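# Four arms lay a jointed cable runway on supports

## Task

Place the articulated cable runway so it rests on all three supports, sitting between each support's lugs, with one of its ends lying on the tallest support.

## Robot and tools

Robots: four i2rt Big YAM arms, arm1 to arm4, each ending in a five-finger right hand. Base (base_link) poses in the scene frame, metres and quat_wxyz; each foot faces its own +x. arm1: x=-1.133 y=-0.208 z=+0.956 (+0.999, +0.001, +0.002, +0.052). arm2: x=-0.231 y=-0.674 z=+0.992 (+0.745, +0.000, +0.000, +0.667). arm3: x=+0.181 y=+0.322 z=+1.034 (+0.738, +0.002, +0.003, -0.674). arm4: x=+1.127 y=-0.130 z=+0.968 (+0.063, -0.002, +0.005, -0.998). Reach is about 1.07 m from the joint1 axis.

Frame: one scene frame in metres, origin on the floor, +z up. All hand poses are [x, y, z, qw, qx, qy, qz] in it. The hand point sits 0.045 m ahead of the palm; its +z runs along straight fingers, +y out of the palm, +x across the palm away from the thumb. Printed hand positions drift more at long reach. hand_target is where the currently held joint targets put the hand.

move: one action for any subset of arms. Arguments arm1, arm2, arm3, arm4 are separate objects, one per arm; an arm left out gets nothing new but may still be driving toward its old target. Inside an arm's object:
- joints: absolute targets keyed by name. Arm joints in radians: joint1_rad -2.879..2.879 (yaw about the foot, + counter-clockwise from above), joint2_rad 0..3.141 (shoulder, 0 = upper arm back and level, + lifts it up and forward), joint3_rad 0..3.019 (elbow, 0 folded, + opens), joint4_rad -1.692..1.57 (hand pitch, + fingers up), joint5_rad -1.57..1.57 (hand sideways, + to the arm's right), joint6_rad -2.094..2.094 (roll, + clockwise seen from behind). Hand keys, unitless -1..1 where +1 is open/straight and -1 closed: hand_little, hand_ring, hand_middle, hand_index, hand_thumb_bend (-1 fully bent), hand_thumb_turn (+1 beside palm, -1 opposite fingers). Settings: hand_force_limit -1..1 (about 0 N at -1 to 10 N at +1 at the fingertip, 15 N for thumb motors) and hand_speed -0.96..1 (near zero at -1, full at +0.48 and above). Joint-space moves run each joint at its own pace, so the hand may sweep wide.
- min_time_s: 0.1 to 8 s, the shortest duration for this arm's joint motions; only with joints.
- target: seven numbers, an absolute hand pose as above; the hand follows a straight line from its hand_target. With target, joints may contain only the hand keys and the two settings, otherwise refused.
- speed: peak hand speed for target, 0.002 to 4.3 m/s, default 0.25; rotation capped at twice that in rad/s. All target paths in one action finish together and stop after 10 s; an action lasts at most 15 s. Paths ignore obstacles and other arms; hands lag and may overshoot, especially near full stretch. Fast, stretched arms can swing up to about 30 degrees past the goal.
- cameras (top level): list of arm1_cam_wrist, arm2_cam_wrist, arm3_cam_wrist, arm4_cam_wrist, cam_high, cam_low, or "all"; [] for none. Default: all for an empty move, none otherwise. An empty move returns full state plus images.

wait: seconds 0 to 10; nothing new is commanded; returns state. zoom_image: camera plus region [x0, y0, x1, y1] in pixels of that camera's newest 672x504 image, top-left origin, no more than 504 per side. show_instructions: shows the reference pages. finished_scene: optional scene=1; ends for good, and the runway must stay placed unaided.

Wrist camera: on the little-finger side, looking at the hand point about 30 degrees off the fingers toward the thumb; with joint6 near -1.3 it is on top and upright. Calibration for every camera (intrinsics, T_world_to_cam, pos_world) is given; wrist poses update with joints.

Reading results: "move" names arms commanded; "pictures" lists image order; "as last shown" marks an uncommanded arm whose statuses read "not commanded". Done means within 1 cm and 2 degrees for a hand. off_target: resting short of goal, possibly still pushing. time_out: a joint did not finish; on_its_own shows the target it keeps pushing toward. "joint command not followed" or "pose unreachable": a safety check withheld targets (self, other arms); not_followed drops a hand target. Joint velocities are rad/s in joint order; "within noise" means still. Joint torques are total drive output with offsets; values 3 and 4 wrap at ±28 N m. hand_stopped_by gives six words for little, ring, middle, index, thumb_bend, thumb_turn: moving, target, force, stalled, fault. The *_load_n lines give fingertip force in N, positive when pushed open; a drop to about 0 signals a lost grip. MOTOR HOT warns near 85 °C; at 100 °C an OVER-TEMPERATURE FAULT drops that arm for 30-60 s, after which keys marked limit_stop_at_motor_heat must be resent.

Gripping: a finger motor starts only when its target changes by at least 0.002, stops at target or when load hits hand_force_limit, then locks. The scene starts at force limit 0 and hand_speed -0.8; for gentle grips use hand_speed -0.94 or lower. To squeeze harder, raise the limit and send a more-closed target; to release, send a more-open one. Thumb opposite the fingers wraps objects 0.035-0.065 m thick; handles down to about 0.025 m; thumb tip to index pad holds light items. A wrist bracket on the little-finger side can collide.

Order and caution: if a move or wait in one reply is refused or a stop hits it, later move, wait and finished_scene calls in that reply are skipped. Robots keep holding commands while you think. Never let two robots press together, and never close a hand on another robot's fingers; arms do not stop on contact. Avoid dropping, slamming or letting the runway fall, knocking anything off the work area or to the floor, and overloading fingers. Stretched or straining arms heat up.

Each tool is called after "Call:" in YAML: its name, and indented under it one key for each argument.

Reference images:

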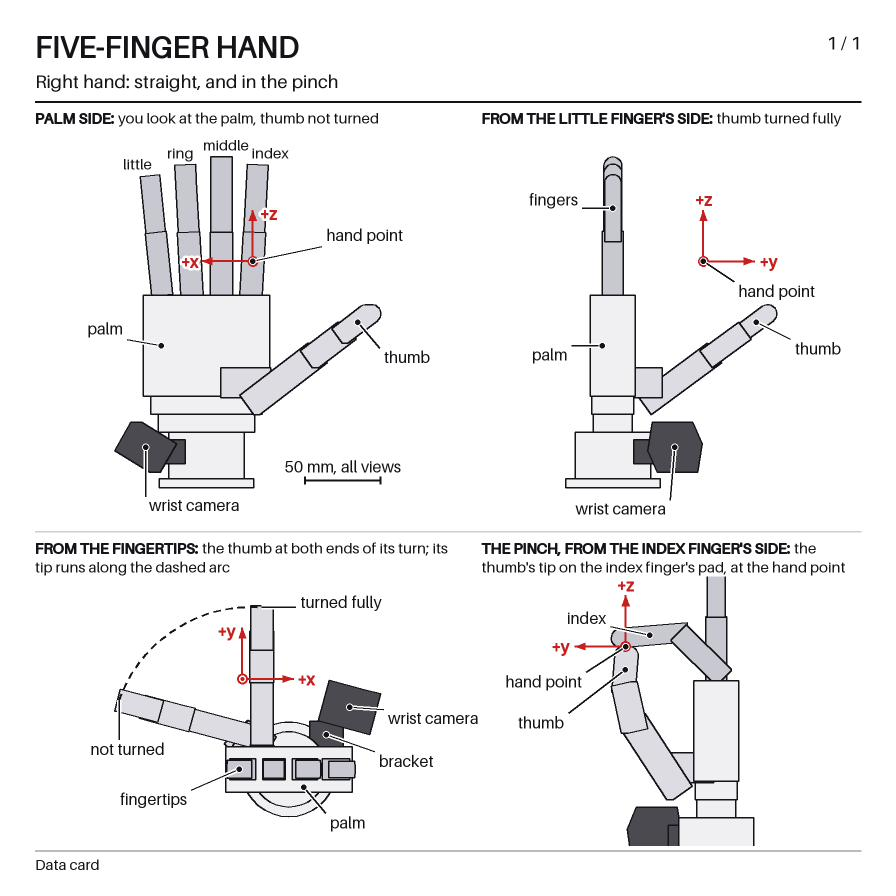

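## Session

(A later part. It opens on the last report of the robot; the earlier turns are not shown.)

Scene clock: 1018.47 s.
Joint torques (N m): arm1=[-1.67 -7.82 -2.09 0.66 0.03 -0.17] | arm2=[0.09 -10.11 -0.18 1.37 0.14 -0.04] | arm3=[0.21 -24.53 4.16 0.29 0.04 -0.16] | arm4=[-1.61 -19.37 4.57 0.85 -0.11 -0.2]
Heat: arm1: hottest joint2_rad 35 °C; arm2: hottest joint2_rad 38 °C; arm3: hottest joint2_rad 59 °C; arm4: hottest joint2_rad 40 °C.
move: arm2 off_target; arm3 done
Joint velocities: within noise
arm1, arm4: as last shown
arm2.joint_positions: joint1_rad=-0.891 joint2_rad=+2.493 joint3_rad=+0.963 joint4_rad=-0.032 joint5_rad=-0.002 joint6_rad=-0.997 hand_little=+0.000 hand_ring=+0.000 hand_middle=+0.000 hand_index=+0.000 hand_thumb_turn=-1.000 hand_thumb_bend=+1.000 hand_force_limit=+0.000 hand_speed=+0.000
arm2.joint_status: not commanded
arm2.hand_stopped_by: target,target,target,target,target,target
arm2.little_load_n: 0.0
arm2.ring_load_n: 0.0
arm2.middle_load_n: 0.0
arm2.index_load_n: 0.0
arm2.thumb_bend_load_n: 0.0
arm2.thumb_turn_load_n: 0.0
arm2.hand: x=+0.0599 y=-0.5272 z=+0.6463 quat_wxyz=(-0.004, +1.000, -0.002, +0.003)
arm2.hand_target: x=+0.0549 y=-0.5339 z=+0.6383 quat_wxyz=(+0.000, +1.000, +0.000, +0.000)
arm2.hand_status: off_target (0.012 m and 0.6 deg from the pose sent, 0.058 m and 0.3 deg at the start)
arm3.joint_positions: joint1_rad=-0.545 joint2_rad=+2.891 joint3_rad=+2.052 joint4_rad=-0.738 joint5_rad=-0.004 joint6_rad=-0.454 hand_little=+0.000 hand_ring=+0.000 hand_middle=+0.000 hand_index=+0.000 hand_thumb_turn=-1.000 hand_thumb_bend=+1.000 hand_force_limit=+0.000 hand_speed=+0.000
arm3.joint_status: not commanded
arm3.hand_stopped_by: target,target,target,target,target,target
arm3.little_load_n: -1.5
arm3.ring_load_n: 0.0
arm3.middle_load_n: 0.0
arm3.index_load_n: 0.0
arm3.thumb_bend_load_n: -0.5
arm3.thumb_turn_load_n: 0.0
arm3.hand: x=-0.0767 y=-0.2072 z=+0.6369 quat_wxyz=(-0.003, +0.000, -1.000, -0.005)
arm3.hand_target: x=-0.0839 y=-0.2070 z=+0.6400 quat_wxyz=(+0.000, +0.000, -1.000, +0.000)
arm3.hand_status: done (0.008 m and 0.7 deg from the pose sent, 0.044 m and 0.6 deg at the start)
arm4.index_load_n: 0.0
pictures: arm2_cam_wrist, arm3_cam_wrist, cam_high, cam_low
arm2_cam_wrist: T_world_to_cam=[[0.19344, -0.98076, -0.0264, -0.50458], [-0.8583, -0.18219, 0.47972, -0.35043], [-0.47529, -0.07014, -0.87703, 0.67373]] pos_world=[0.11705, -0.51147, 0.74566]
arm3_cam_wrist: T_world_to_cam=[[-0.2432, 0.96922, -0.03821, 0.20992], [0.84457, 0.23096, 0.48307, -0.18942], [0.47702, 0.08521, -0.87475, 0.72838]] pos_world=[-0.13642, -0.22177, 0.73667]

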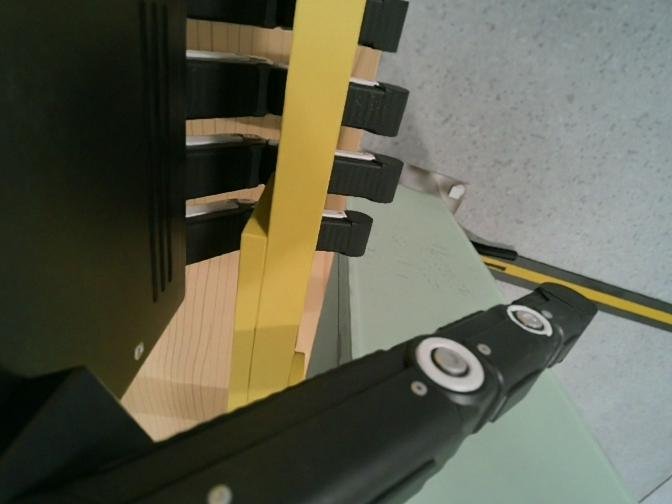

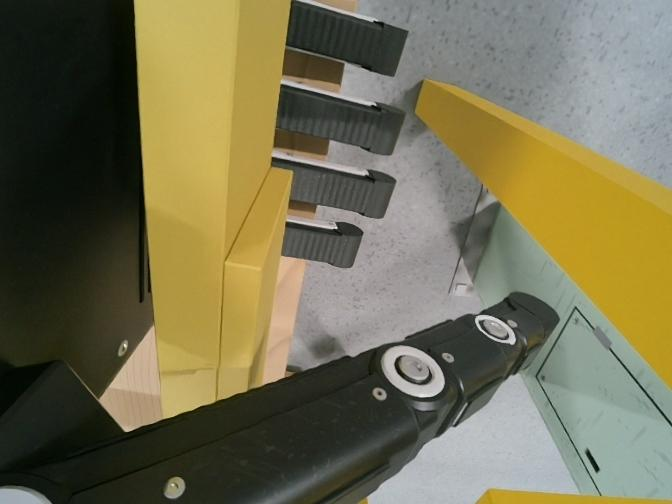

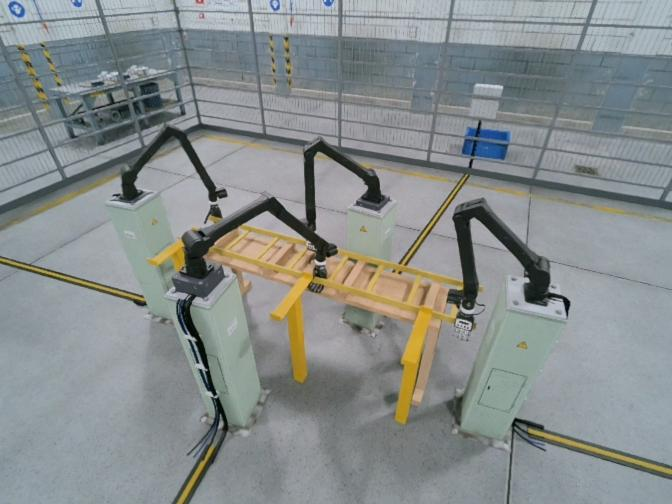

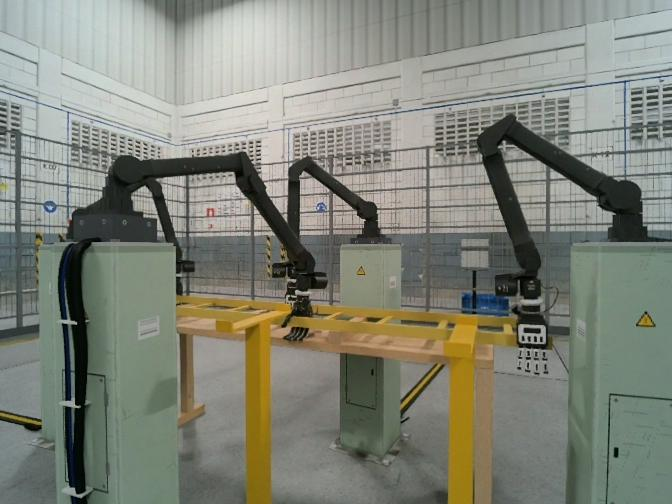

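Call:
move:
  arm1: {"joints":{"hand_little":-1,"hand_ring":-1,"hand_middle":-1,"hand_index":-1,"hand_force_limit":-0.2,"hand_speed":-0.6}}
  arm2: {"target":[0.055,-0.538,0.636,0,1,0,0],"speed":0.03,"joints":{"hand_little":-1,"hand_ring":-1,"hand_middle":-1,"hand_index":-1,"hand_force_limit":-0.2,"hand_speed":-0.7}}
  arm3: {"joints":{"hand_little":-1,"hand_ring":-1,"hand_middle":-1,"hand_index":-1,"hand_force_limit":-0.2,"hand_speed":-0.7}}
  arm4: {"joints":{"hand_little":-1,"hand_ring":-1,"hand_middle":-1,"hand_index":-1,"hand_force_limit":-0.2,"hand_speed":-0.6}}
  cameras: ["all"]

Call:
zoom_image:
  camera: "cam_low"
  region: [240, 240, 400, 360]

Call:
zoom_image:
  camera: "cam_low"
  region: [490, 260, 600, 390]

Scene clock: 1041.67 s.
Joint torques (N m): arm1=[-1.61 -10.7 -3.73 0.27 0.71 -0.14] | arm2=[0.97 -11.75 -0.29 0.49 0.14 0.02] | arm3=[0.56 -24.35 4.64 0.21 0.03 -0.11] | arm4=[-1.38 -20.95 3.21 0.18 0.13 -0.04]
Heat: arm1: hottest joint2_rad 35 °C; arm2: hottest joint2_rad 38 °C; arm3: hottest joint2_rad 56 °C; arm4: hottest joint2_rad 40 °C.
move: arm1 off_target; arm2 off_target; arm3 done; arm4 done
Joint velocities: within noise
arm1.joint_positions: joint1_rad=-0.072 joint2_rad=+2.491 joint3_rad=+0.619 joint4_rad=+0.297 joint5_rad=-0.012 joint6_rad=-1.541 hand_little=-1.000 hand_ring=-1.000 hand_middle=-0.999 hand_index=-0.875 hand_thumb_turn=-1.000 hand_thumb_bend=+1.000 hand_force_limit=-0.200 hand_speed=-0.600
arm1.joint_status: hand_index off_target (ended at -0.875, target -1.000); the others done
arm1.hand_stopped_by: target,target,target,force,target,target
arm1.little_load_n: 0.0
arm1.ring_load_n: 0.0
arm1.middle_load_n: 3.5
arm1.index_load_n: 0.0
arm1.thumb_bend_load_n: 0.0
arm1.thumb_turn_load_n: 0.0
arm1.hand: x=-0.9151 y=-0.2578 z=+0.6272 quat_wxyz=(-0.006, +1.000, +0.002, -0.004)
arm1.hand_target: x=-0.9141 y=-0.2644 z=+0.6332 quat_wxyz=(+0.000, +1.000, +0.000, +0.000)
arm1.hand_status: not commanded
arm2.joint_positions: joint1_rad=-0.905 joint2_rad=+2.519 joint3_rad=+0.961 joint4_rad=-0.003 joint5_rad=-0.004 joint6_rad=-1.012 hand_little=-0.632 hand_ring=-0.605 hand_middle=-0.605 hand_index=-0.577 hand_thumb_turn=-1.000 hand_thumb_bend=+1.000 hand_force_limit=-0.200 hand_speed=-0.700
arm2.joint_status: hand_little off_target (ended at -0.632, target -1.000); hand_ring off_target (ended at -0.605, target -1.000); hand_middle off_target (ended at -0.605, target -1.000); hand_index off_target (ended at -0.577, target -1.000); the others done
arm2.hand_stopped_by: force,force,force,force,target,target
arm2.little_load_n: 6.0
arm2.ring_load_n: 5.0
arm2.middle_load_n: 5.5
arm2.index_load_n: 3.0
arm2.thumb_bend_load_n: 0.0
arm2.thumb_turn_load_n: 0.0
arm2.hand: x=+0.0573 y=-0.5348 z=+0.6368 quat_wxyz=(-0.004, +1.000, -0.001, +0.003)
arm2.hand_target: x=+0.0550 y=-0.5380 z=+0.6360 quat_wxyz=(+0.000, +1.000, +0.000, +0.000)
arm2.hand_status: done (0.004 m and 0.6 deg from the pose sent, 0.016 m and 0.6 deg at the start)
arm3.joint_positions: joint1_rad=-0.548 joint2_rad=+2.891 joint3_rad=+2.043 joint4_rad=-0.735 joint5_rad=-0.004 joint6_rad=-0.459 hand_little=-1.000 hand_ring=-1.000 hand_middle=-1.000 hand_index=-1.000 hand_thumb_turn=-1.000 hand_thumb_bend=+1.000 hand_force_limit=-0.200 hand_speed=-0.700
arm3.joint_status: all done
arm3.hand_stopped_by: target,target,target,target,target,target
arm3.little_load_n: 0.0
arm3.ring_load_n: 0.0
arm3.middle_load_n: 0.0
arm3.index_load_n: 0.5
arm3.thumb_bend_load_n: 0.0
arm3.thumb_turn_load_n: 0.0
arm3.hand: x=-0.0770 y=-0.2024 z=+0.6352 quat_wxyz=(-0.004, +0.001, -1.000, -0.008)
arm3.hand_target: x=-0.0840 y=-0.2070 z=+0.6400 quat_wxyz=(+0.000, +0.000, -1.000, +0.000)
arm3.hand_status: not commanded
arm4.joint_positions: joint1_rad=+0.870 joint2_rad=+2.508 joint3_rad=+1.212 joint4_rad=-0.273 joint5_rad=-0.013 joint6_rad=-0.585 hand_little=-1.000 hand_ring=-1.000 hand_middle=-1.000 hand_index=-1.000 hand_thumb_turn=-1.000 hand_thumb_bend=+1.000 hand_force_limit=-0.200 hand_speed=-0.600
arm4.joint_status: all done
arm4.hand_stopped_by: target,target,target,target,target,target
arm4.little_load_n: 0.5
arm4.ring_load_n: 0.5
arm4.middle_load_n: 0.0
arm4.index_load_n: 1.0
arm4.thumb_bend_load_n: 0.0
arm4.thumb_turn_load_n: 0.0
arm4.hand: x=+0.9015 y=-0.4627 z=+0.6293 quat_wxyz=(-0.002, +0.005, -1.000, -0.001)
arm4.hand_target: x=+0.8950 y=-0.4639 z=+0.6332 quat_wxyz=(+0.000, +0.000, -1.000, +0.000)
arm4.hand_status: not commanded
pictures: arm1_cam_wrist, arm2_cam_wrist, arm3_cam_wrist, arm4_cam_wrist, cam_high, cam_low
arm1_cam_wrist: T_world_to_cam=[[0.33602, -0.9418, 0.01025, 0.0515], [-0.78684, -0.27471, 0.55265, -1.14074], [-0.51767, -0.19376, -0.83335, 0.11325]] pos_world=[-0.85626, -0.24293, 0.72428]
arm2_cam_wrist: T_world_to_cam=[[0.19426, -0.98055, -0.02781, -0.51093], [-0.85799, -0.18359, 0.47974, -0.3503], [-0.47552, -0.06934, -0.87697, 0.66401]] pos_world=[0.11445, -0.51926, 0.73616]
arm3_cam_wrist: T_world_to_cam=[[-0.24423, 0.96914, -0.03342, 0.20195], [0.84313, 0.22925, 0.48639, -0.19194], [0.47904, 0.09061, -0.8731, 0.72681]] pos_world=[-0.13702, -0.21757, 0.73468]
arm4_cam_wrist: T_world_to_cam=[[-0.22651, 0.97387, -0.01619, 0.66725], [0.8325, 0.2022, 0.51581, -0.98325], [0.50561, 0.10336, -0.85655, 0.24719]] pos_world=[0.84471, -0.47654, 0.72971]

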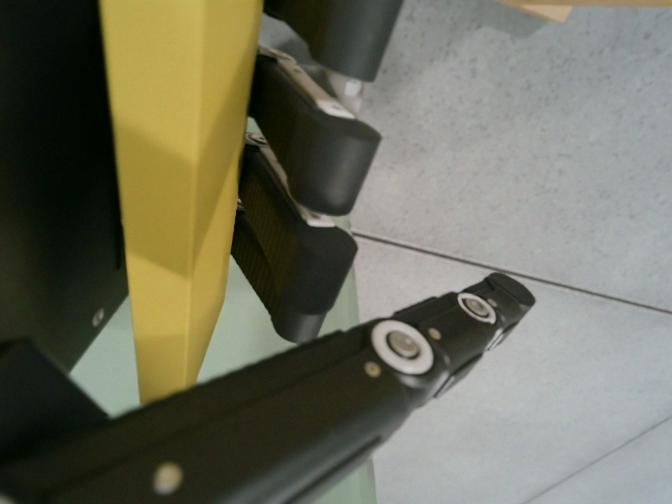

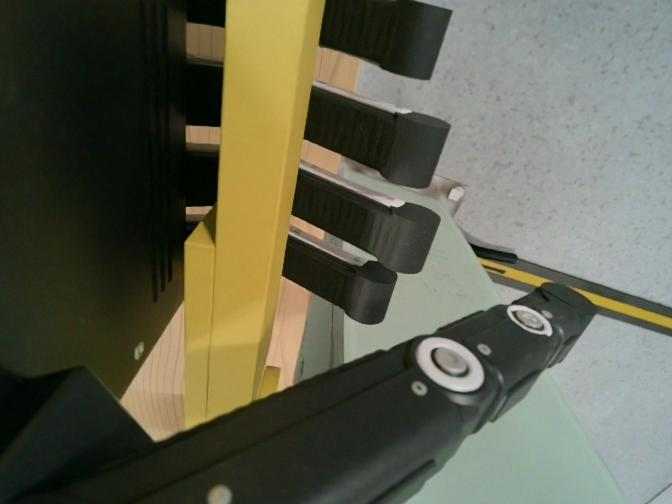

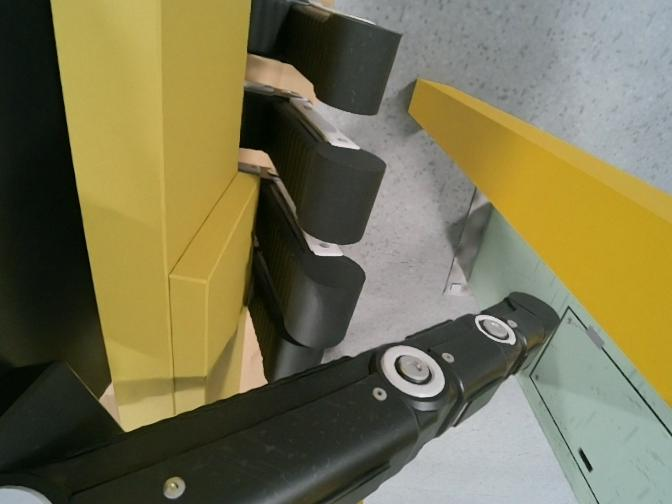

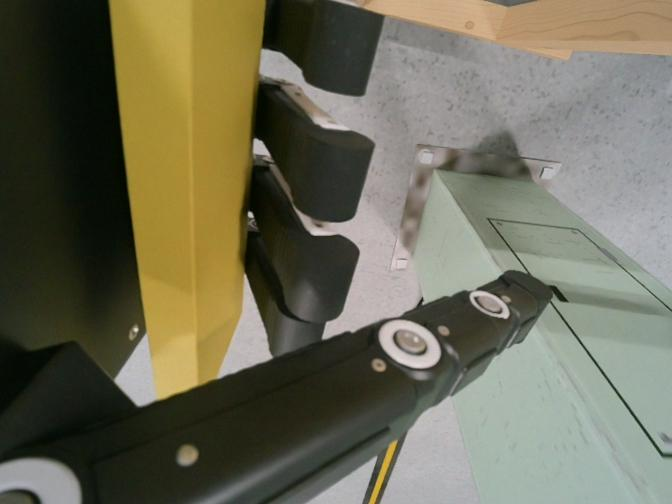

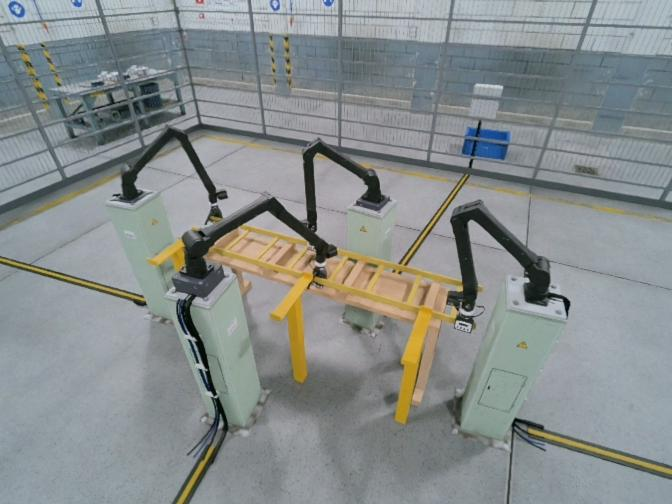

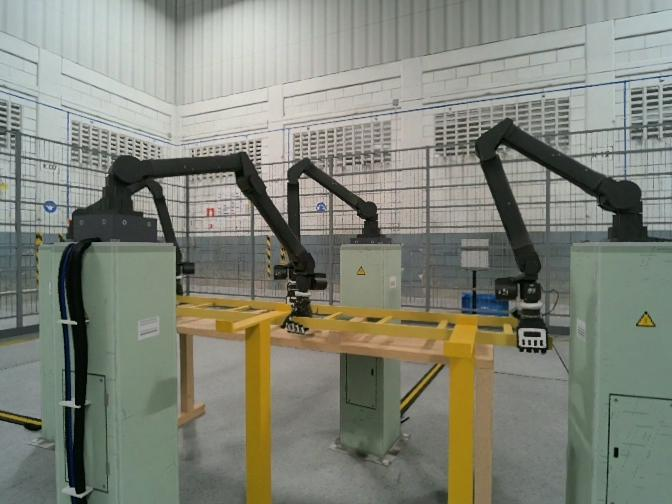

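Scaled by 3.150 from the camera's image (finer frame: 960x720).

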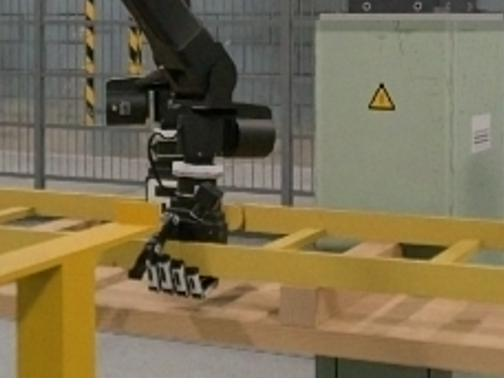

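Scaled by 3.877 from the camera's image (finer frame: 960x720).

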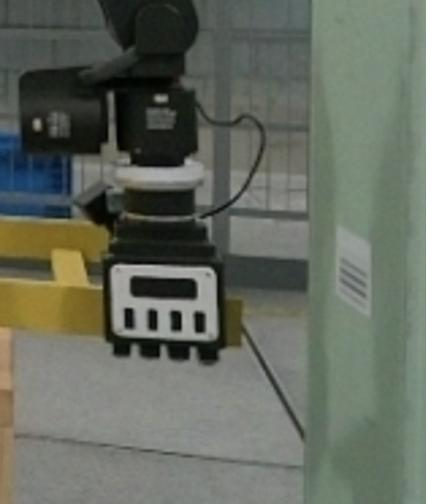

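Call:
move:
  arm1: {"target":[-0.914,-0.262,0.668,0,1,0,0],"speed":0.05}
  arm2: {"target":[0.055,-0.538,0.675,0,1,0,0],"speed":0.05}
  arm3: {"target":[-0.084,-0.205,0.675,0,0,1,0],"speed":0.05}
  arm4: {"target":[0.895,-0.464,0.668,0,0,1,0],"speed":0.05}
  cameras: ["all"]

Scene clock: 1062.07 s.
Joint torques (N m): arm1=[-0.85 -14.68 -5.7 -0.28 0.56 -0.04] | arm2=[0.67 -17.61 -4.08 -1.58 0.37 0.06] | arm3=[0.67 -28.34 3.47 -0.98 0.02 0] | arm4=[-0.97 -25.99 1.61 -0.83 0.1 -0.06]
Heat: arm1: hottest joint2_rad 34 °C; arm2: hottest joint2_rad 37 °C; arm3: hottest joint2_rad 55 °C; arm4: hottest joint2_rad 40 °C.
move: arm1 off_target; arm2 off_target; arm3 off_target; arm4 off_target
Joint velocities: within noise
arm1.joint_positions: joint1_rad=-0.072 joint2_rad=+2.417 joint3_rad=+0.591 joint4_rad=+0.248 joint5_rad=-0.008 joint6_rad=-1.542 hand_little=-1.000 hand_ring=-1.000 hand_middle=-0.999 hand_index=-0.875 hand_thumb_turn=-1.000 hand_thumb_bend=+1.000 hand_force_limit=-0.200 hand_speed=-0.600
arm1.joint_status: not commanded
arm1.hand_stopped_by: target,target,target,force,target,target
arm1.little_load_n: 0.5
arm1.ring_load_n: 1.0
arm1.middle_load_n: 3.0
arm1.index_load_n: 0.0
arm1.thumb_bend_load_n: 0.0
arm1.thumb_turn_load_n: 0.0
arm1.hand: x=-0.9133 y=-0.2586 z=+0.6477 quat_wxyz=(-0.004, +1.000, +0.002, -0.006)
arm1.hand_target: x=-0.9147 y=-0.2621 z=+0.6660 quat_wxyz=(+0.000, +1.000, +0.000, +0.000)
arm1.hand_status: off_target (0.021 m and 0.8 deg from the pose sent, 0.041 m and 0.9 deg at the start)
arm2.joint_positions: joint1_rad=-0.906 joint2_rad=+2.507 joint3_rad=+0.951 joint4_rad=-0.003 joint5_rad=-0.009 joint6_rad=-1.013 hand_little=-0.632 hand_ring=-0.605 hand_middle=-0.605 hand_index=-0.577 hand_thumb_turn=-1.000 hand_thumb_bend=+1.000 hand_force_limit=-0.200 hand_speed=-0.700
arm2.joint_status: not commanded
arm2.hand_stopped_by: force,force,force,force,target,target
arm2.little_load_n: 2.0
arm2.ring_load_n: 2.5
arm2.middle_load_n: 4.0
arm2.index_load_n: 2.5
arm2.thumb_bend_load_n: 0.0
arm2.thumb_turn_load_n: 0.0
arm2.hand: x=+0.0565 y=-0.5347 z=+0.6408 quat_wxyz=(-0.007, +1.000, -0.001, +0.002)
arm2.hand_target: x=+0.0544 y=-0.5385 z=+0.6710 quat_wxyz=(+0.000, +1.000, +0.000, +0.000)
arm2.hand_status: off_target (0.034 m and 0.9 deg from the pose sent, 0.038 m and 0.6 deg at the start)
arm3.joint_positions: joint1_rad=-0.548 joint2_rad=+2.854 joint3_rad=+1.981 joint4_rad=-0.708 joint5_rad=-0.004 joint6_rad=-0.473 hand_little=-1.000 hand_ring=-1.000 hand_middle=-1.000 hand_index=-1.000 hand_thumb_turn=-1.000 hand_thumb_bend=+1.000 hand_force_limit=-0.200 hand_speed=-0.700
arm3.joint_status: not commanded
arm3.hand_stopped_by: target,target,target,target,target,target
arm3.little_load_n: 0.0
arm3.ring_load_n: 0.0
arm3.middle_load_n: 0.5
arm3.index_load_n: 2.5
arm3.thumb_bend_load_n: -2.0
arm3.thumb_turn_load_n: 0.0
arm3.hand: x=-0.0744 y=-0.1950 z=+0.6431 quat_wxyz=(-0.004, +0.007, -1.000, -0.007)
arm3.hand_target: x=-0.0839 y=-0.2048 z=+0.6736 quat_wxyz=(+0.000, +0.000, -1.000, +0.000)
arm3.hand_status: off_target (0.035 m and 1.3 deg from the pose sent, 0.041 m and 1.1 deg at the start)
arm4.joint_positions: joint1_rad=+0.868 joint2_rad=+2.482 joint3_rad=+1.188 joint4_rad=-0.286 joint5_rad=-0.013 joint6_rad=-0.590 hand_little=-1.000 hand_ring=-1.000 hand_middle=-1.000 hand_index=-1.000 hand_thumb_turn=-1.000 hand_thumb_bend=+1.000 hand_force_limit=-0.200 hand_speed=-0.600
arm4.joint_status: not commanded
arm4.hand_stopped_by: target,target,target,target,target,target
arm4.little_load_n: 1.0
arm4.ring_load_n: 0.5
arm4.middle_load_n: 0.0
arm4.index_load_n: 1.5
arm4.thumb_bend_load_n: 0.0
arm4.thumb_turn_load_n: 0.0
arm4.hand: x=+0.9042 y=-0.4564 z=+0.6394 quat_wxyz=(-0.006, +0.006, -1.000, -0.006)
arm4.hand_target: x=+0.8953 y=-0.4636 z=+0.6661 quat_wxyz=(+0.000, +0.000, -1.000, +0.000)
arm4.hand_status: off_target (0.031 m and 1.2 deg from the pose sent, 0.039 m and 0.7 deg at the start)
pictures: arm1_cam_wrist, arm2_cam_wrist, arm3_cam_wrist, arm4_cam_wrist, cam_high, cam_low
arm1_cam_wrist: T_world_to_cam=[[0.33613, -0.94173, 0.01257, 0.04859], [-0.78453, -0.27258, 0.55696, -1.15109], [-0.52108, -0.19707, -0.83044, 0.12521]] pos_world=[-0.85416, -0.24333, 0.74448]
arm2_cam_wrist: T_world_to_cam=[[0.19419, -0.9804, -0.03329, -0.50692], [-0.85768, -0.18616, 0.4793, -0.35394], [-0.4761, -0.06452, -0.87702, 0.66977]] pos_world=[0.11375, -0.51966, 0.74016]
arm3_cam_wrist: T_world_to_cam=[[-0.25747, 0.96564, -0.0353, 0.19523], [0.84032, 0.24179, 0.48519, -0.1967], [0.47705, 0.09526, -0.8737, 0.73281]] pos_world=[-0.13403, -0.21077, 0.74258]
arm4_cam_wrist: T_world_to_cam=[[-0.22895, 0.9734, -0.0083, 0.65882], [0.82874, 0.19939, 0.52291, -0.99441], [0.51066, 0.11284, -0.85235, 0.25091]] pos_world=[0.84681, -0.47133, 0.73933]

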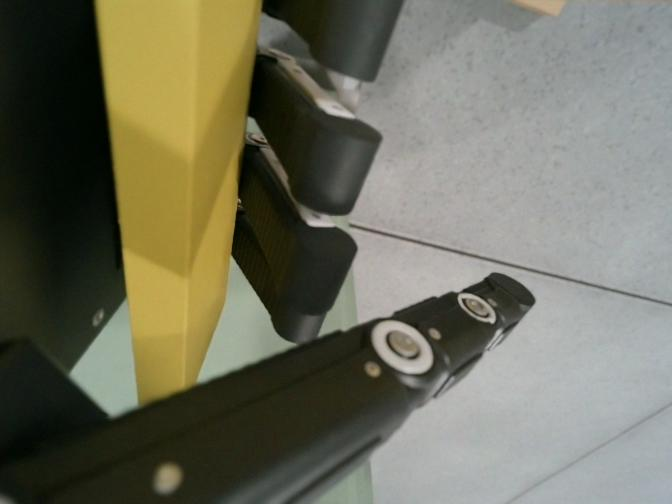

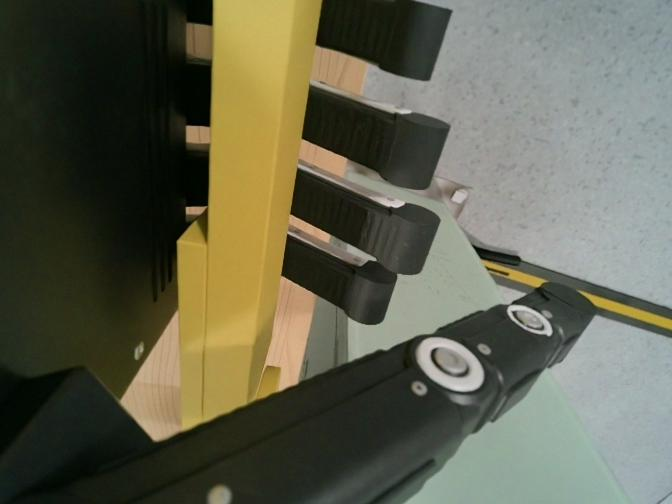

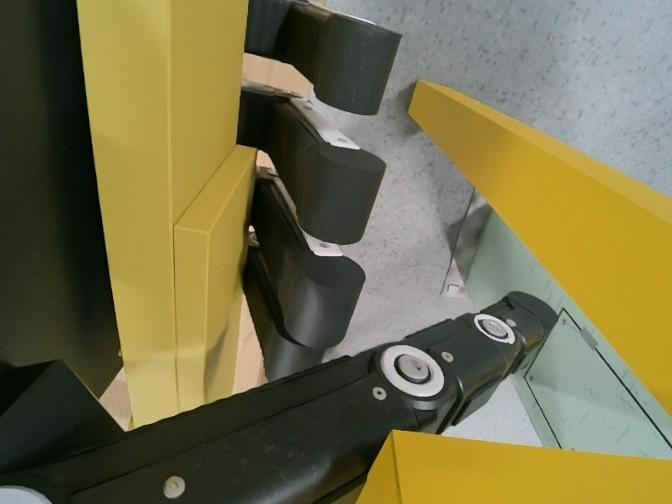

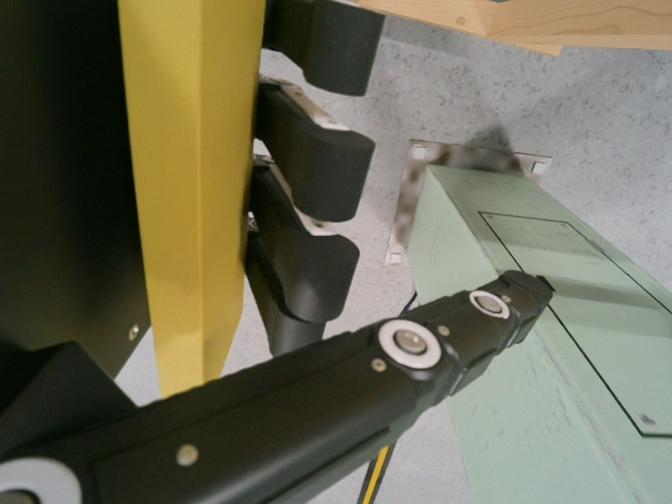

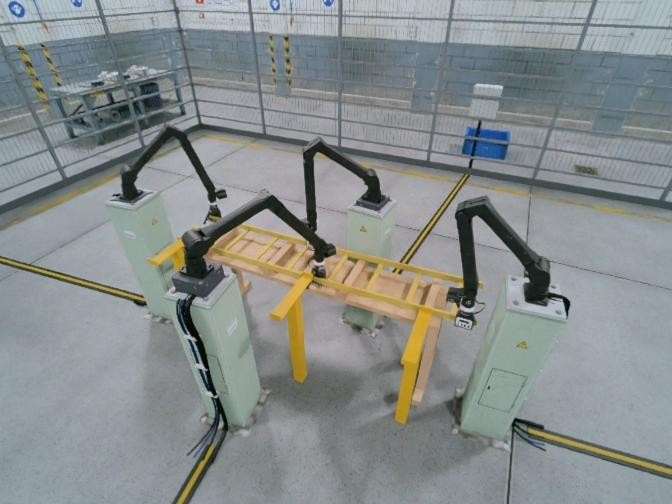

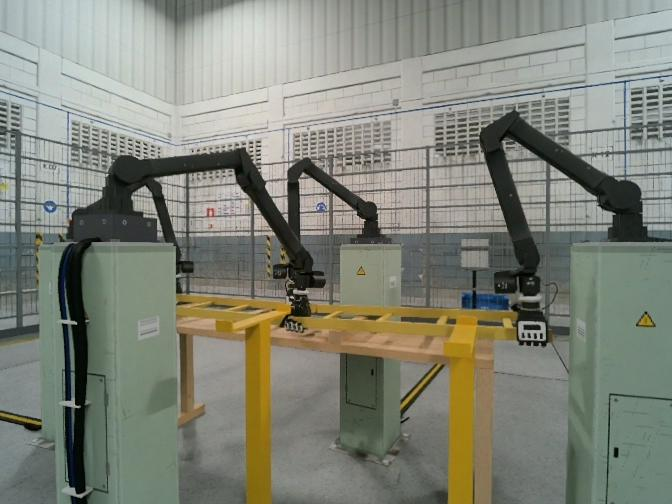

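Call:
move:
  arm1: {"target":[-0.914,-0.262,0.708,0,1,0,0],"speed":0.05}
  arm2: {"target":[0.055,-0.538,0.715,0,1,0,0],"speed":0.05}
  arm3: {"target":[-0.084,-0.205,0.715,0,0,1,0],"speed":0.05}
  arm4: {"target":[0.895,-0.464,0.708,0,0,1,0],"speed":0.05}
  cameras: ["all"]

Call:
zoom_image:
  camera: "cam_low"
  region: [170, 240, 570, 400]

Scene clock: 1073.17 s.
Joint torques (N m): arm1=[-0.79 -14.04 -4.52 -0.2 0.66 0] | arm2=[0.62 -17.85 -3.28 -1.74 0.41 0.01] | arm3=[0.21 -33.26 2.11 -3.14 0.07 0.07] | arm4=[-1.26 -25.93 2.97 -0.85 -0.13 -0.01]
Heat: arm1: hottest joint2_rad 35 °C; arm2: hottest joint2_rad 39 °C; arm3: hottest joint2_rad 55 °C; arm4: hottest joint2_rad 43 °C.
move: arm1 off_target; arm2 off_target; arm3 off_target; arm4 off_target
Joint velocities: within noise
arm1.joint_positions: joint1_rad=-0.072 joint2_rad=+2.258 joint3_rad=+0.531 joint4_rad=+0.143 joint5_rad=-0.011 joint6_rad=-1.544 hand_little=-1.000 hand_ring=-1.000 hand_middle=-0.999 hand_index=-0.875 hand_thumb_turn=-1.000 hand_thumb_bend=+1.000 hand_force_limit=-0.200 hand_speed=-0.600
arm1.joint_status: not commanded
arm1.hand_stopped_by: target,target,target,force,target,target
arm1.little_load_n: 3.0
arm1.ring_load_n: 1.0
arm1.middle_load_n: 0.5
arm1.index_load_n: 0.0
arm1.thumb_bend_load_n: 0.0
arm1.thumb_turn_load_n: 0.0
arm1.hand: x=-0.9134 y=-0.2582 z=+0.6894 quat_wxyz=(-0.006, +1.000, +0.003, -0.009)
arm1.hand_target: x=-0.9145 y=-0.2620 z=+0.7060 quat_wxyz=(+0.000, +1.000, +0.000, +0.000)
arm1.hand_status: off_target (0.019 m and 1.2 deg from the pose sent, 0.060 m and 0.8 deg at the start)
arm2.joint_positions: joint1_rad=-0.906 joint2_rad=+2.395 joint3_rad=+0.899 joint4_rad=-0.062 joint5_rad=-0.012 joint6_rad=-1.010 hand_little=-0.632 hand_ring=-0.605 hand_middle=-0.605 hand_index=-0.577 hand_thumb_turn=-1.000 hand_thumb_bend=+1.000 hand_force_limit=-0.200 hand_speed=-0.700
arm2.joint_status: not commanded
arm2.hand_stopped_by: force,force,force,force,target,target
arm2.little_load_n: 1.5
arm2.ring_load_n: 1.5
arm2.middle_load_n: 4.5
arm2.index_load_n: 3.5
arm2.thumb_bend_load_n: 0.0
arm2.thumb_turn_load_n: 0.0
arm2.hand: x=+0.0577 y=-0.5331 z=+0.6792 quat_wxyz=(-0.008, +1.000, -0.003, +0.002)
arm2.hand_target: x=+0.0545 y=-0.5384 z=+0.7104 quat_wxyz=(+0.000, +1.000, +0.000, +0.000)
arm2.hand_status: off_target (0.036 m and 1.1 deg from the pose sent, 0.074 m and 0.9 deg at the start)
arm3.joint_positions: joint1_rad=-0.548 joint2_rad=+2.834 joint3_rad=+1.946 joint4_rad=-0.671 joint5_rad=-0.004 joint6_rad=-0.480 hand_little=-1.000 hand_ring=-1.000 hand_middle=-1.000 hand_index=-1.000 hand_thumb_turn=-1.000 hand_thumb_bend=+0.998 hand_force_limit=-0.200 hand_speed=-0.700
arm3.joint_status: not commanded
arm3.hand_stopped_by: target,target,target,target,target,target
arm3.little_load_n: 0.0
arm3.ring_load_n: 0.0
arm3.middle_load_n: 0.0
arm3.index_load_n: 0.5
arm3.thumb_bend_load_n: -9.5
arm3.thumb_turn_load_n: 0.0
arm3.hand: x=-0.0750 y=-0.1955 z=+0.6457 quat_wxyz=(+0.001, +0.011, -1.000, +0.003)
arm3.hand_target: x=-0.0842 y=-0.2054 z=+0.7080 quat_wxyz=(+0.000, +0.000, -1.000, +0.000)
arm3.hand_status: off_target (0.070 m and 1.3 deg from the pose sent, 0.073 m and 1.2 deg at the start)
arm4.joint_positions: joint1_rad=+0.866 joint2_rad=+2.381 joint3_rad=+1.133 joint4_rad=-0.357 joint5_rad=-0.008 joint6_rad=-0.594 hand_little=-1.000 hand_ring=-1.000 hand_middle=-1.000 hand_index=-0.999 hand_thumb_turn=-1.000 hand_thumb_bend=+1.000 hand_force_limit=-0.200 hand_speed=-0.600
arm4.joint_status: not commanded
arm4.hand_stopped_by: target,target,target,target,target,target
arm4.little_load_n: 0.5
arm4.ring_load_n: 0.0
arm4.middle_load_n: 0.0
arm4.index_load_n: 2.5
arm4.thumb_bend_load_n: 0.0
arm4.thumb_turn_load_n: 0.0
arm4.hand: x=+0.9076 y=-0.4482 z=+0.6802 quat_wxyz=(-0.010, +0.008, -1.000, -0.017)
arm4.hand_target: x=+0.8953 y=-0.4633 z=+0.7065 quat_wxyz=(+0.000, +0.000, -1.000, +0.000)
arm4.hand_status: off_target (0.034 m and 2.4 deg from the pose sent, 0.070 m and 1.2 deg at the start)
pictures: arm1_cam_wrist, arm2_cam_wrist, arm3_cam_wrist, arm4_cam_wrist, cam_high, cam_low
arm1_cam_wrist: T_world_to_cam=[[0.33869, -0.94087, 0.00788, 0.05427], [-0.78058, -0.27629, 0.56067, -1.17411], [-0.52534, -0.19604, -0.828, 0.1546]] pos_world=[-0.85365, -0.24303, 0.78587]
arm2_cam_wrist: T_world_to_cam=[[0.19052, -0.98101, -0.03621, -0.50243], [-0.85811, -0.18434, 0.47923, -0.37003], [-0.47681, -0.06023, -0.87694, 0.70646]] pos_world=[0.11505, -0.51856, 0.77866]
arm3_cam_wrist: T_world_to_cam=[[-0.26494, 0.96284, -0.05241, 0.20558], [0.84284, 0.25764, 0.47248, -0.18589], [0.46843, 0.08101, -0.87978, 0.73604]] pos_world=[-0.13364, -0.20967, 0.74616]
arm4_cam_wrist: T_world_to_cam=[[-0.23146, 0.97278, 0.01151, 0.64048], [0.82355, 0.18963, 0.53461, -1.02785], [0.51787, 0.13322, -0.84502, 0.2806]] pos_world=[0.84942, -0.46552, 0.77924]

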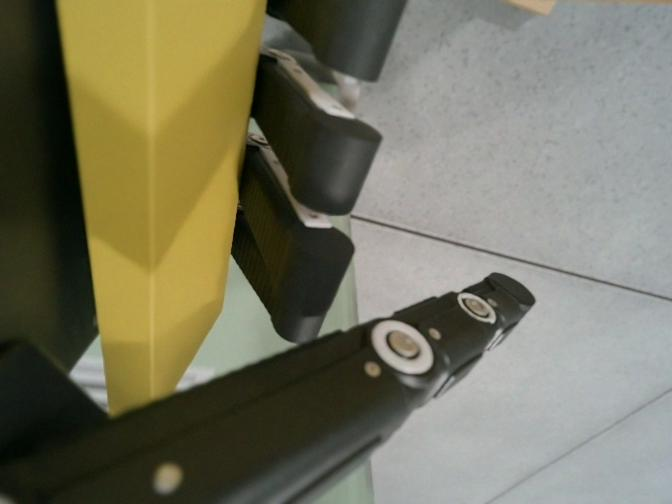

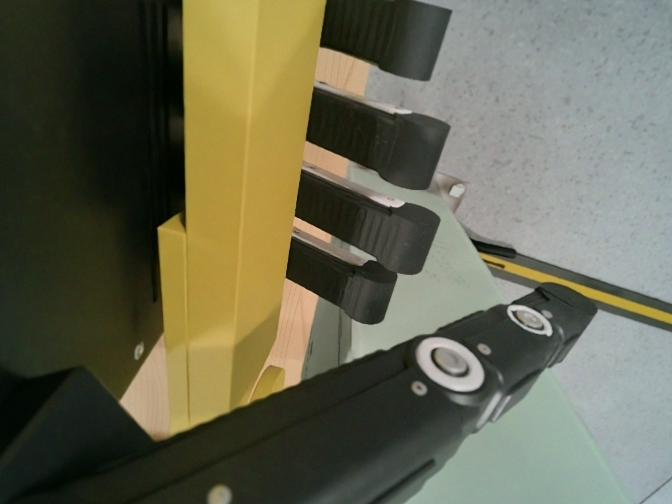

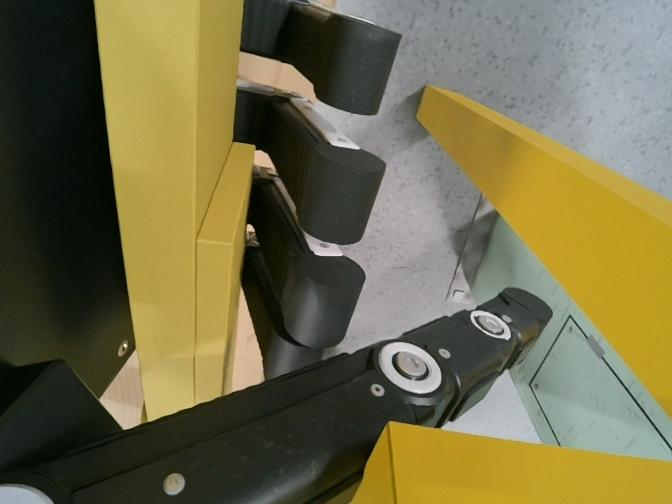

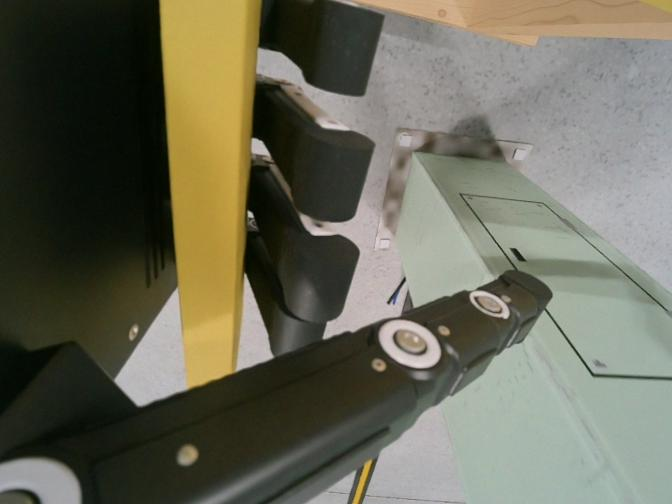

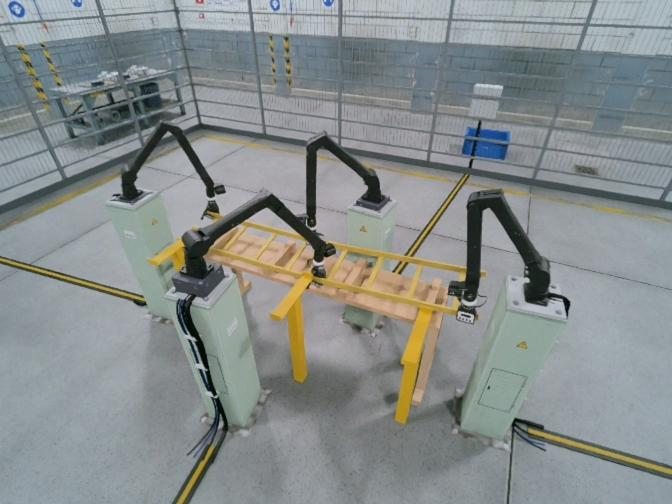

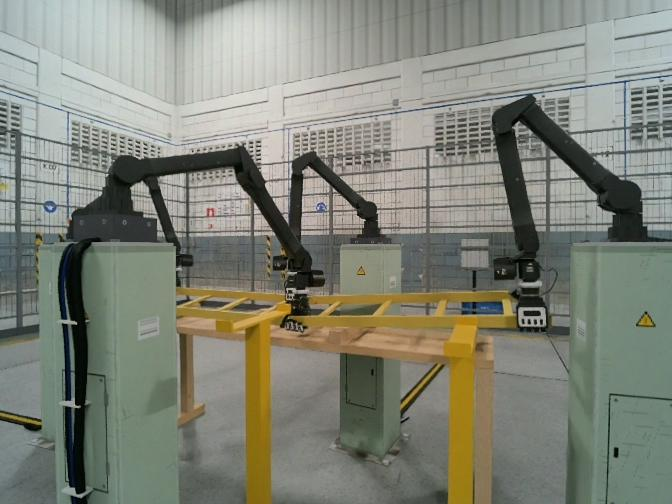

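Scaled by 1.260 from the camera's image (finer frame: 960x720).

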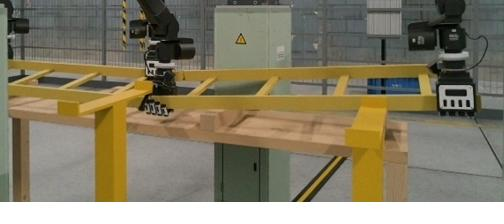

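Call:
zoom_image:
  camera: "arm3_cam_wrist"
  region: [320, 60, 672, 504]

Call:
zoom_image:
  camera: "cam_low"
  region: [200, 260, 340, 380]

Call:
zoom_image:
  camera: "cam_high"
  region: [260, 220, 380, 330]

Scaled by 1.135 from the camera's image (finer frame: 960x720).

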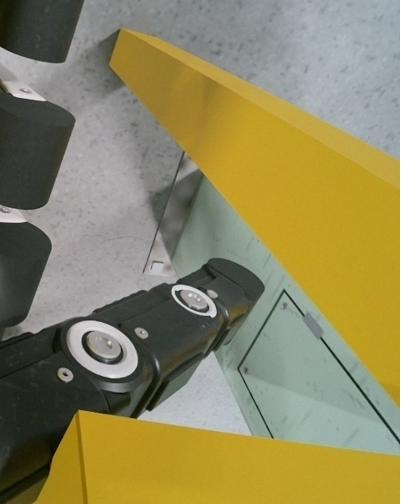

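Scaled by 3.600 from the camera's image (finer frame: 960x720).

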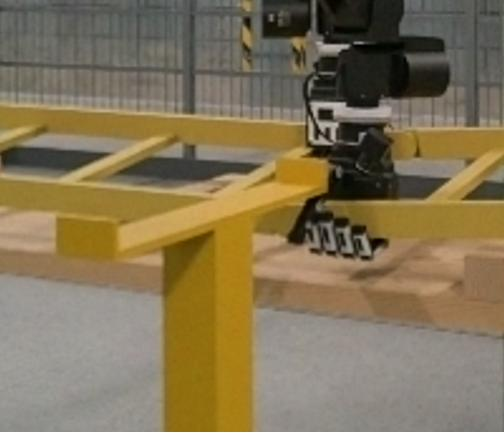

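Scaled by 4.200 from the camera's image (finer frame: 960x720).

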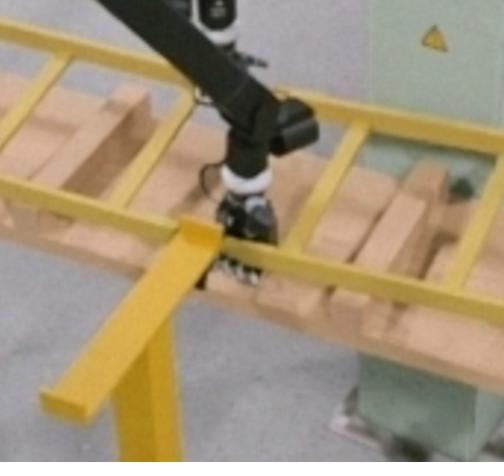

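Call:
move:
  arm1: {"target":[-0.914,-0.262,0.692,0,1,0,0],"speed":0.05}
  arm2: {"target":[0.055,-0.538,0.695,0,1,0,0],"speed":0.05}
  arm3: {"target":[-0.084,-0.208,0.660,0,0,1,0],"speed":0.05}
  arm4: {"target":[0.895,-0.470,0.692,0,0,1,0],"speed":0.05}
  cameras: ["arm3_cam_wrist","arm2_cam_wrist","cam_low"]

Call:
zoom_image:
  camera: "cam_low"
  region: [200, 260, 340, 380]

Scene clock: 1133.10 s.
Joint torques (N m): arm1=[-0.79 -10.64 -3.03 0.42 0.67 0] | arm2=[1.2 -14.92 -1.68 -0.54 0.45 0.05] | arm3=[0.38 -24.41 6.65 -1.57 0.07 0.04] | arm4=[-0.62 -23 5.11 0.01 -0.17 0.08]
Heat: arm1: hottest joint2_rad 36 °C; arm2: hottest joint2_rad 44 °C; arm3: hottest joint2_rad 61 °C; arm4: hottest joint2_rad 49 °C.
move: arm1 done; arm2 off_target; arm3 off_target; arm4 off_target
Joint velocities: within noise
arm1.joint_positions: joint1_rad=-0.072 joint2_rad=+2.277 joint3_rad=+0.531 joint4_rad=+0.164 joint5_rad=-0.011 joint6_rad=-1.546 hand_little=-1.000 hand_ring=-1.000 hand_middle=-0.999 hand_index=-0.875 hand_thumb_turn=-1.000 hand_thumb_bend=+1.000 hand_force_limit=-0.200 hand_speed=-0.600
arm1.joint_status: not commanded
arm1.hand_stopped_by: target,target,target,force,target,target
arm1.little_load_n: 3.0
arm1.ring_load_n: 0.5
arm1.middle_load_n: 1.0
arm1.index_load_n: 0.0
arm1.thumb_bend_load_n: 0.0
arm1.thumb_turn_load_n: 0.0
arm1.hand: x=-0.9153 y=-0.2583 z=+0.6849 quat_wxyz=(-0.006, +1.000, +0.003, -0.008)
arm1.hand_target: x=-0.9140 y=-0.2619 z=+0.6917 quat_wxyz=(+0.000, +1.000, +0.000, +0.000)
arm1.hand_status: done (0.008 m and 1.2 deg from the pose sent, 0.005 m and 1.3 deg at the start)
arm2.joint_positions: joint1_rad=-0.906 joint2_rad=+2.401 joint3_rad=+0.899 joint4_rad=-0.062 joint5_rad=-0.012 joint6_rad=-1.009 hand_little=-0.632 hand_ring=-0.605 hand_middle=-0.605 hand_index=-0.577 hand_thumb_turn=-1.000 hand_thumb_bend=+1.000 hand_force_limit=-0.200 hand_speed=-0.700
arm2.joint_status: not commanded
arm2.hand_stopped_by: force,force,force,force,target,target
arm2.little_load_n: 1.5
arm2.ring_load_n: 1.5
arm2.middle_load_n: 5.0
arm2.index_load_n: 3.5
arm2.thumb_bend_load_n: 0.0
arm2.thumb_turn_load_n: 0.0
arm2.hand: x=+0.0556 y=-0.5344 z=+0.6775 quat_wxyz=(-0.007, +1.000, -0.003, +0.000)
arm2.hand_target: x=+0.0549 y=-0.5381 z=+0.6938 quat_wxyz=(+0.000, +1.000, +0.000, +0.000)
arm2.hand_status: off_target (0.018 m and 0.9 deg from the pose sent, 0.017 m and 1.1 deg at the start)
arm3.joint_positions: joint1_rad=-0.548 joint2_rad=+2.846 joint3_rad=+1.974 joint4_rad=-0.693 joint5_rad=-0.004 joint6_rad=-0.476 hand_little=-1.000 hand_ring=-1.000 hand_middle=-1.000 hand_index=-1.000 hand_thumb_turn=-1.000 hand_thumb_bend=+0.999 hand_force_limit=-0.200 hand_speed=-0.700
arm3.joint_status: not commanded
arm3.hand_stopped_by: target,target,target,target,target,target
arm3.little_load_n: 0.5
arm3.ring_load_n: 0.0
arm3.middle_load_n: 0.0
arm3.index_load_n: 1.0
arm3.thumb_bend_load_n: -2.5
arm3.thumb_turn_load_n: 0.0
arm3.hand: x=-0.0761 y=-0.1983 z=+0.6449 quat_wxyz=(-0.001, +0.009, -1.000, +0.000)
arm3.hand_target: x=-0.0841 y=-0.2079 z=+0.6601 quat_wxyz=(+0.000, +0.000, -1.000, +0.001)
arm3.hand_status: off_target (0.020 m and 1.0 deg from the pose sent, 0.021 m and 1.3 deg at the start)
arm4.joint_positions: joint1_rad=+0.866 joint2_rad=+2.387 joint3_rad=+1.143 joint4_rad=-0.357 joint5_rad=-0.008 joint6_rad=-0.594 hand_little=-1.000 hand_ring=-1.000 hand_middle=-1.000 hand_index=-0.999 hand_thumb_turn=-1.000 hand_thumb_bend=+1.000 hand_force_limit=-0.200 hand_speed=-0.600
arm4.joint_status: not commanded
arm4.hand_stopped_by: target,target,target,target,target,target
arm4.little_load_n: 0.5
arm4.ring_load_n: 0.0
arm4.middle_load_n: 0.0
arm4.index_load_n: 2.0
arm4.thumb_bend_load_n: 0.0
arm4.thumb_turn_load_n: 0.0
arm4.hand: x=+0.9057 y=-0.4512 z=+0.6782 quat_wxyz=(-0.009, +0.007, -1.000, -0.016)
arm4.hand_target: x=+0.8951 y=-0.4696 z=+0.6920 quat_wxyz=(+0.000, +0.000, -1.000, +0.000)
arm4.hand_status: off_target (0.026 m and 2.2 deg from the pose sent, 0.028 m and 2.4 deg at the start)
pictures: arm2_cam_wrist, arm3_cam_wrist, cam_low
arm2_cam_wrist: T_world_to_cam=[[0.18995, -0.9812, -0.03422, -0.50476], [-0.85584, -0.18256, 0.48395, -0.37362], [-0.4811, -0.06264, -0.87443, 0.70116]] pos_world=[0.11344, -0.51956, 0.77666]
arm3_cam_wrist: T_world_to_cam=[[-0.26078, 0.96424, -0.04727, 0.20524], [0.84243, 0.25121, 0.47666, -0.18783], [0.47149, 0.08449, -0.87782, 0.73573]] pos_world=[-0.13513, -0.21287, 0.74507]

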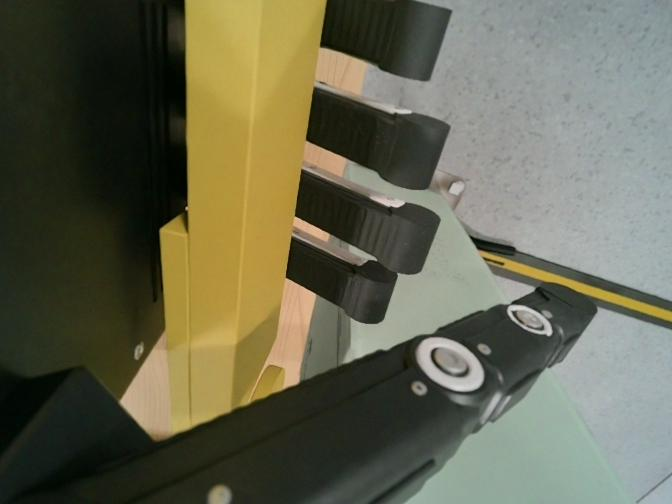

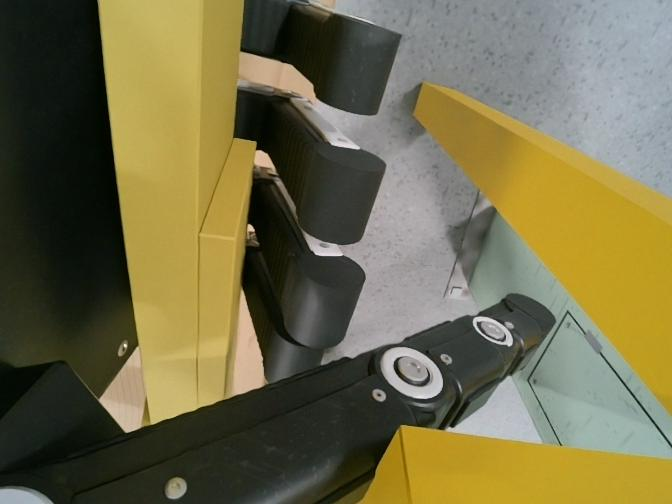

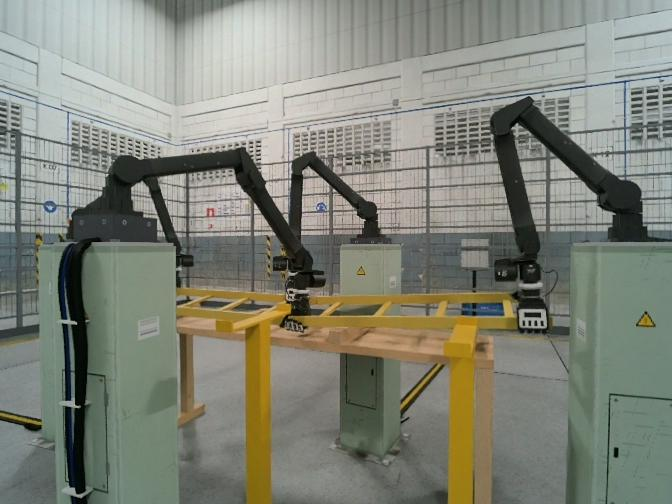

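Scaled by 3.600 from the camera's image (finer frame: 960x720).

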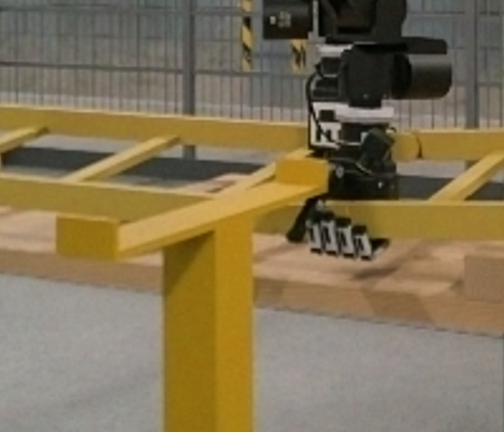

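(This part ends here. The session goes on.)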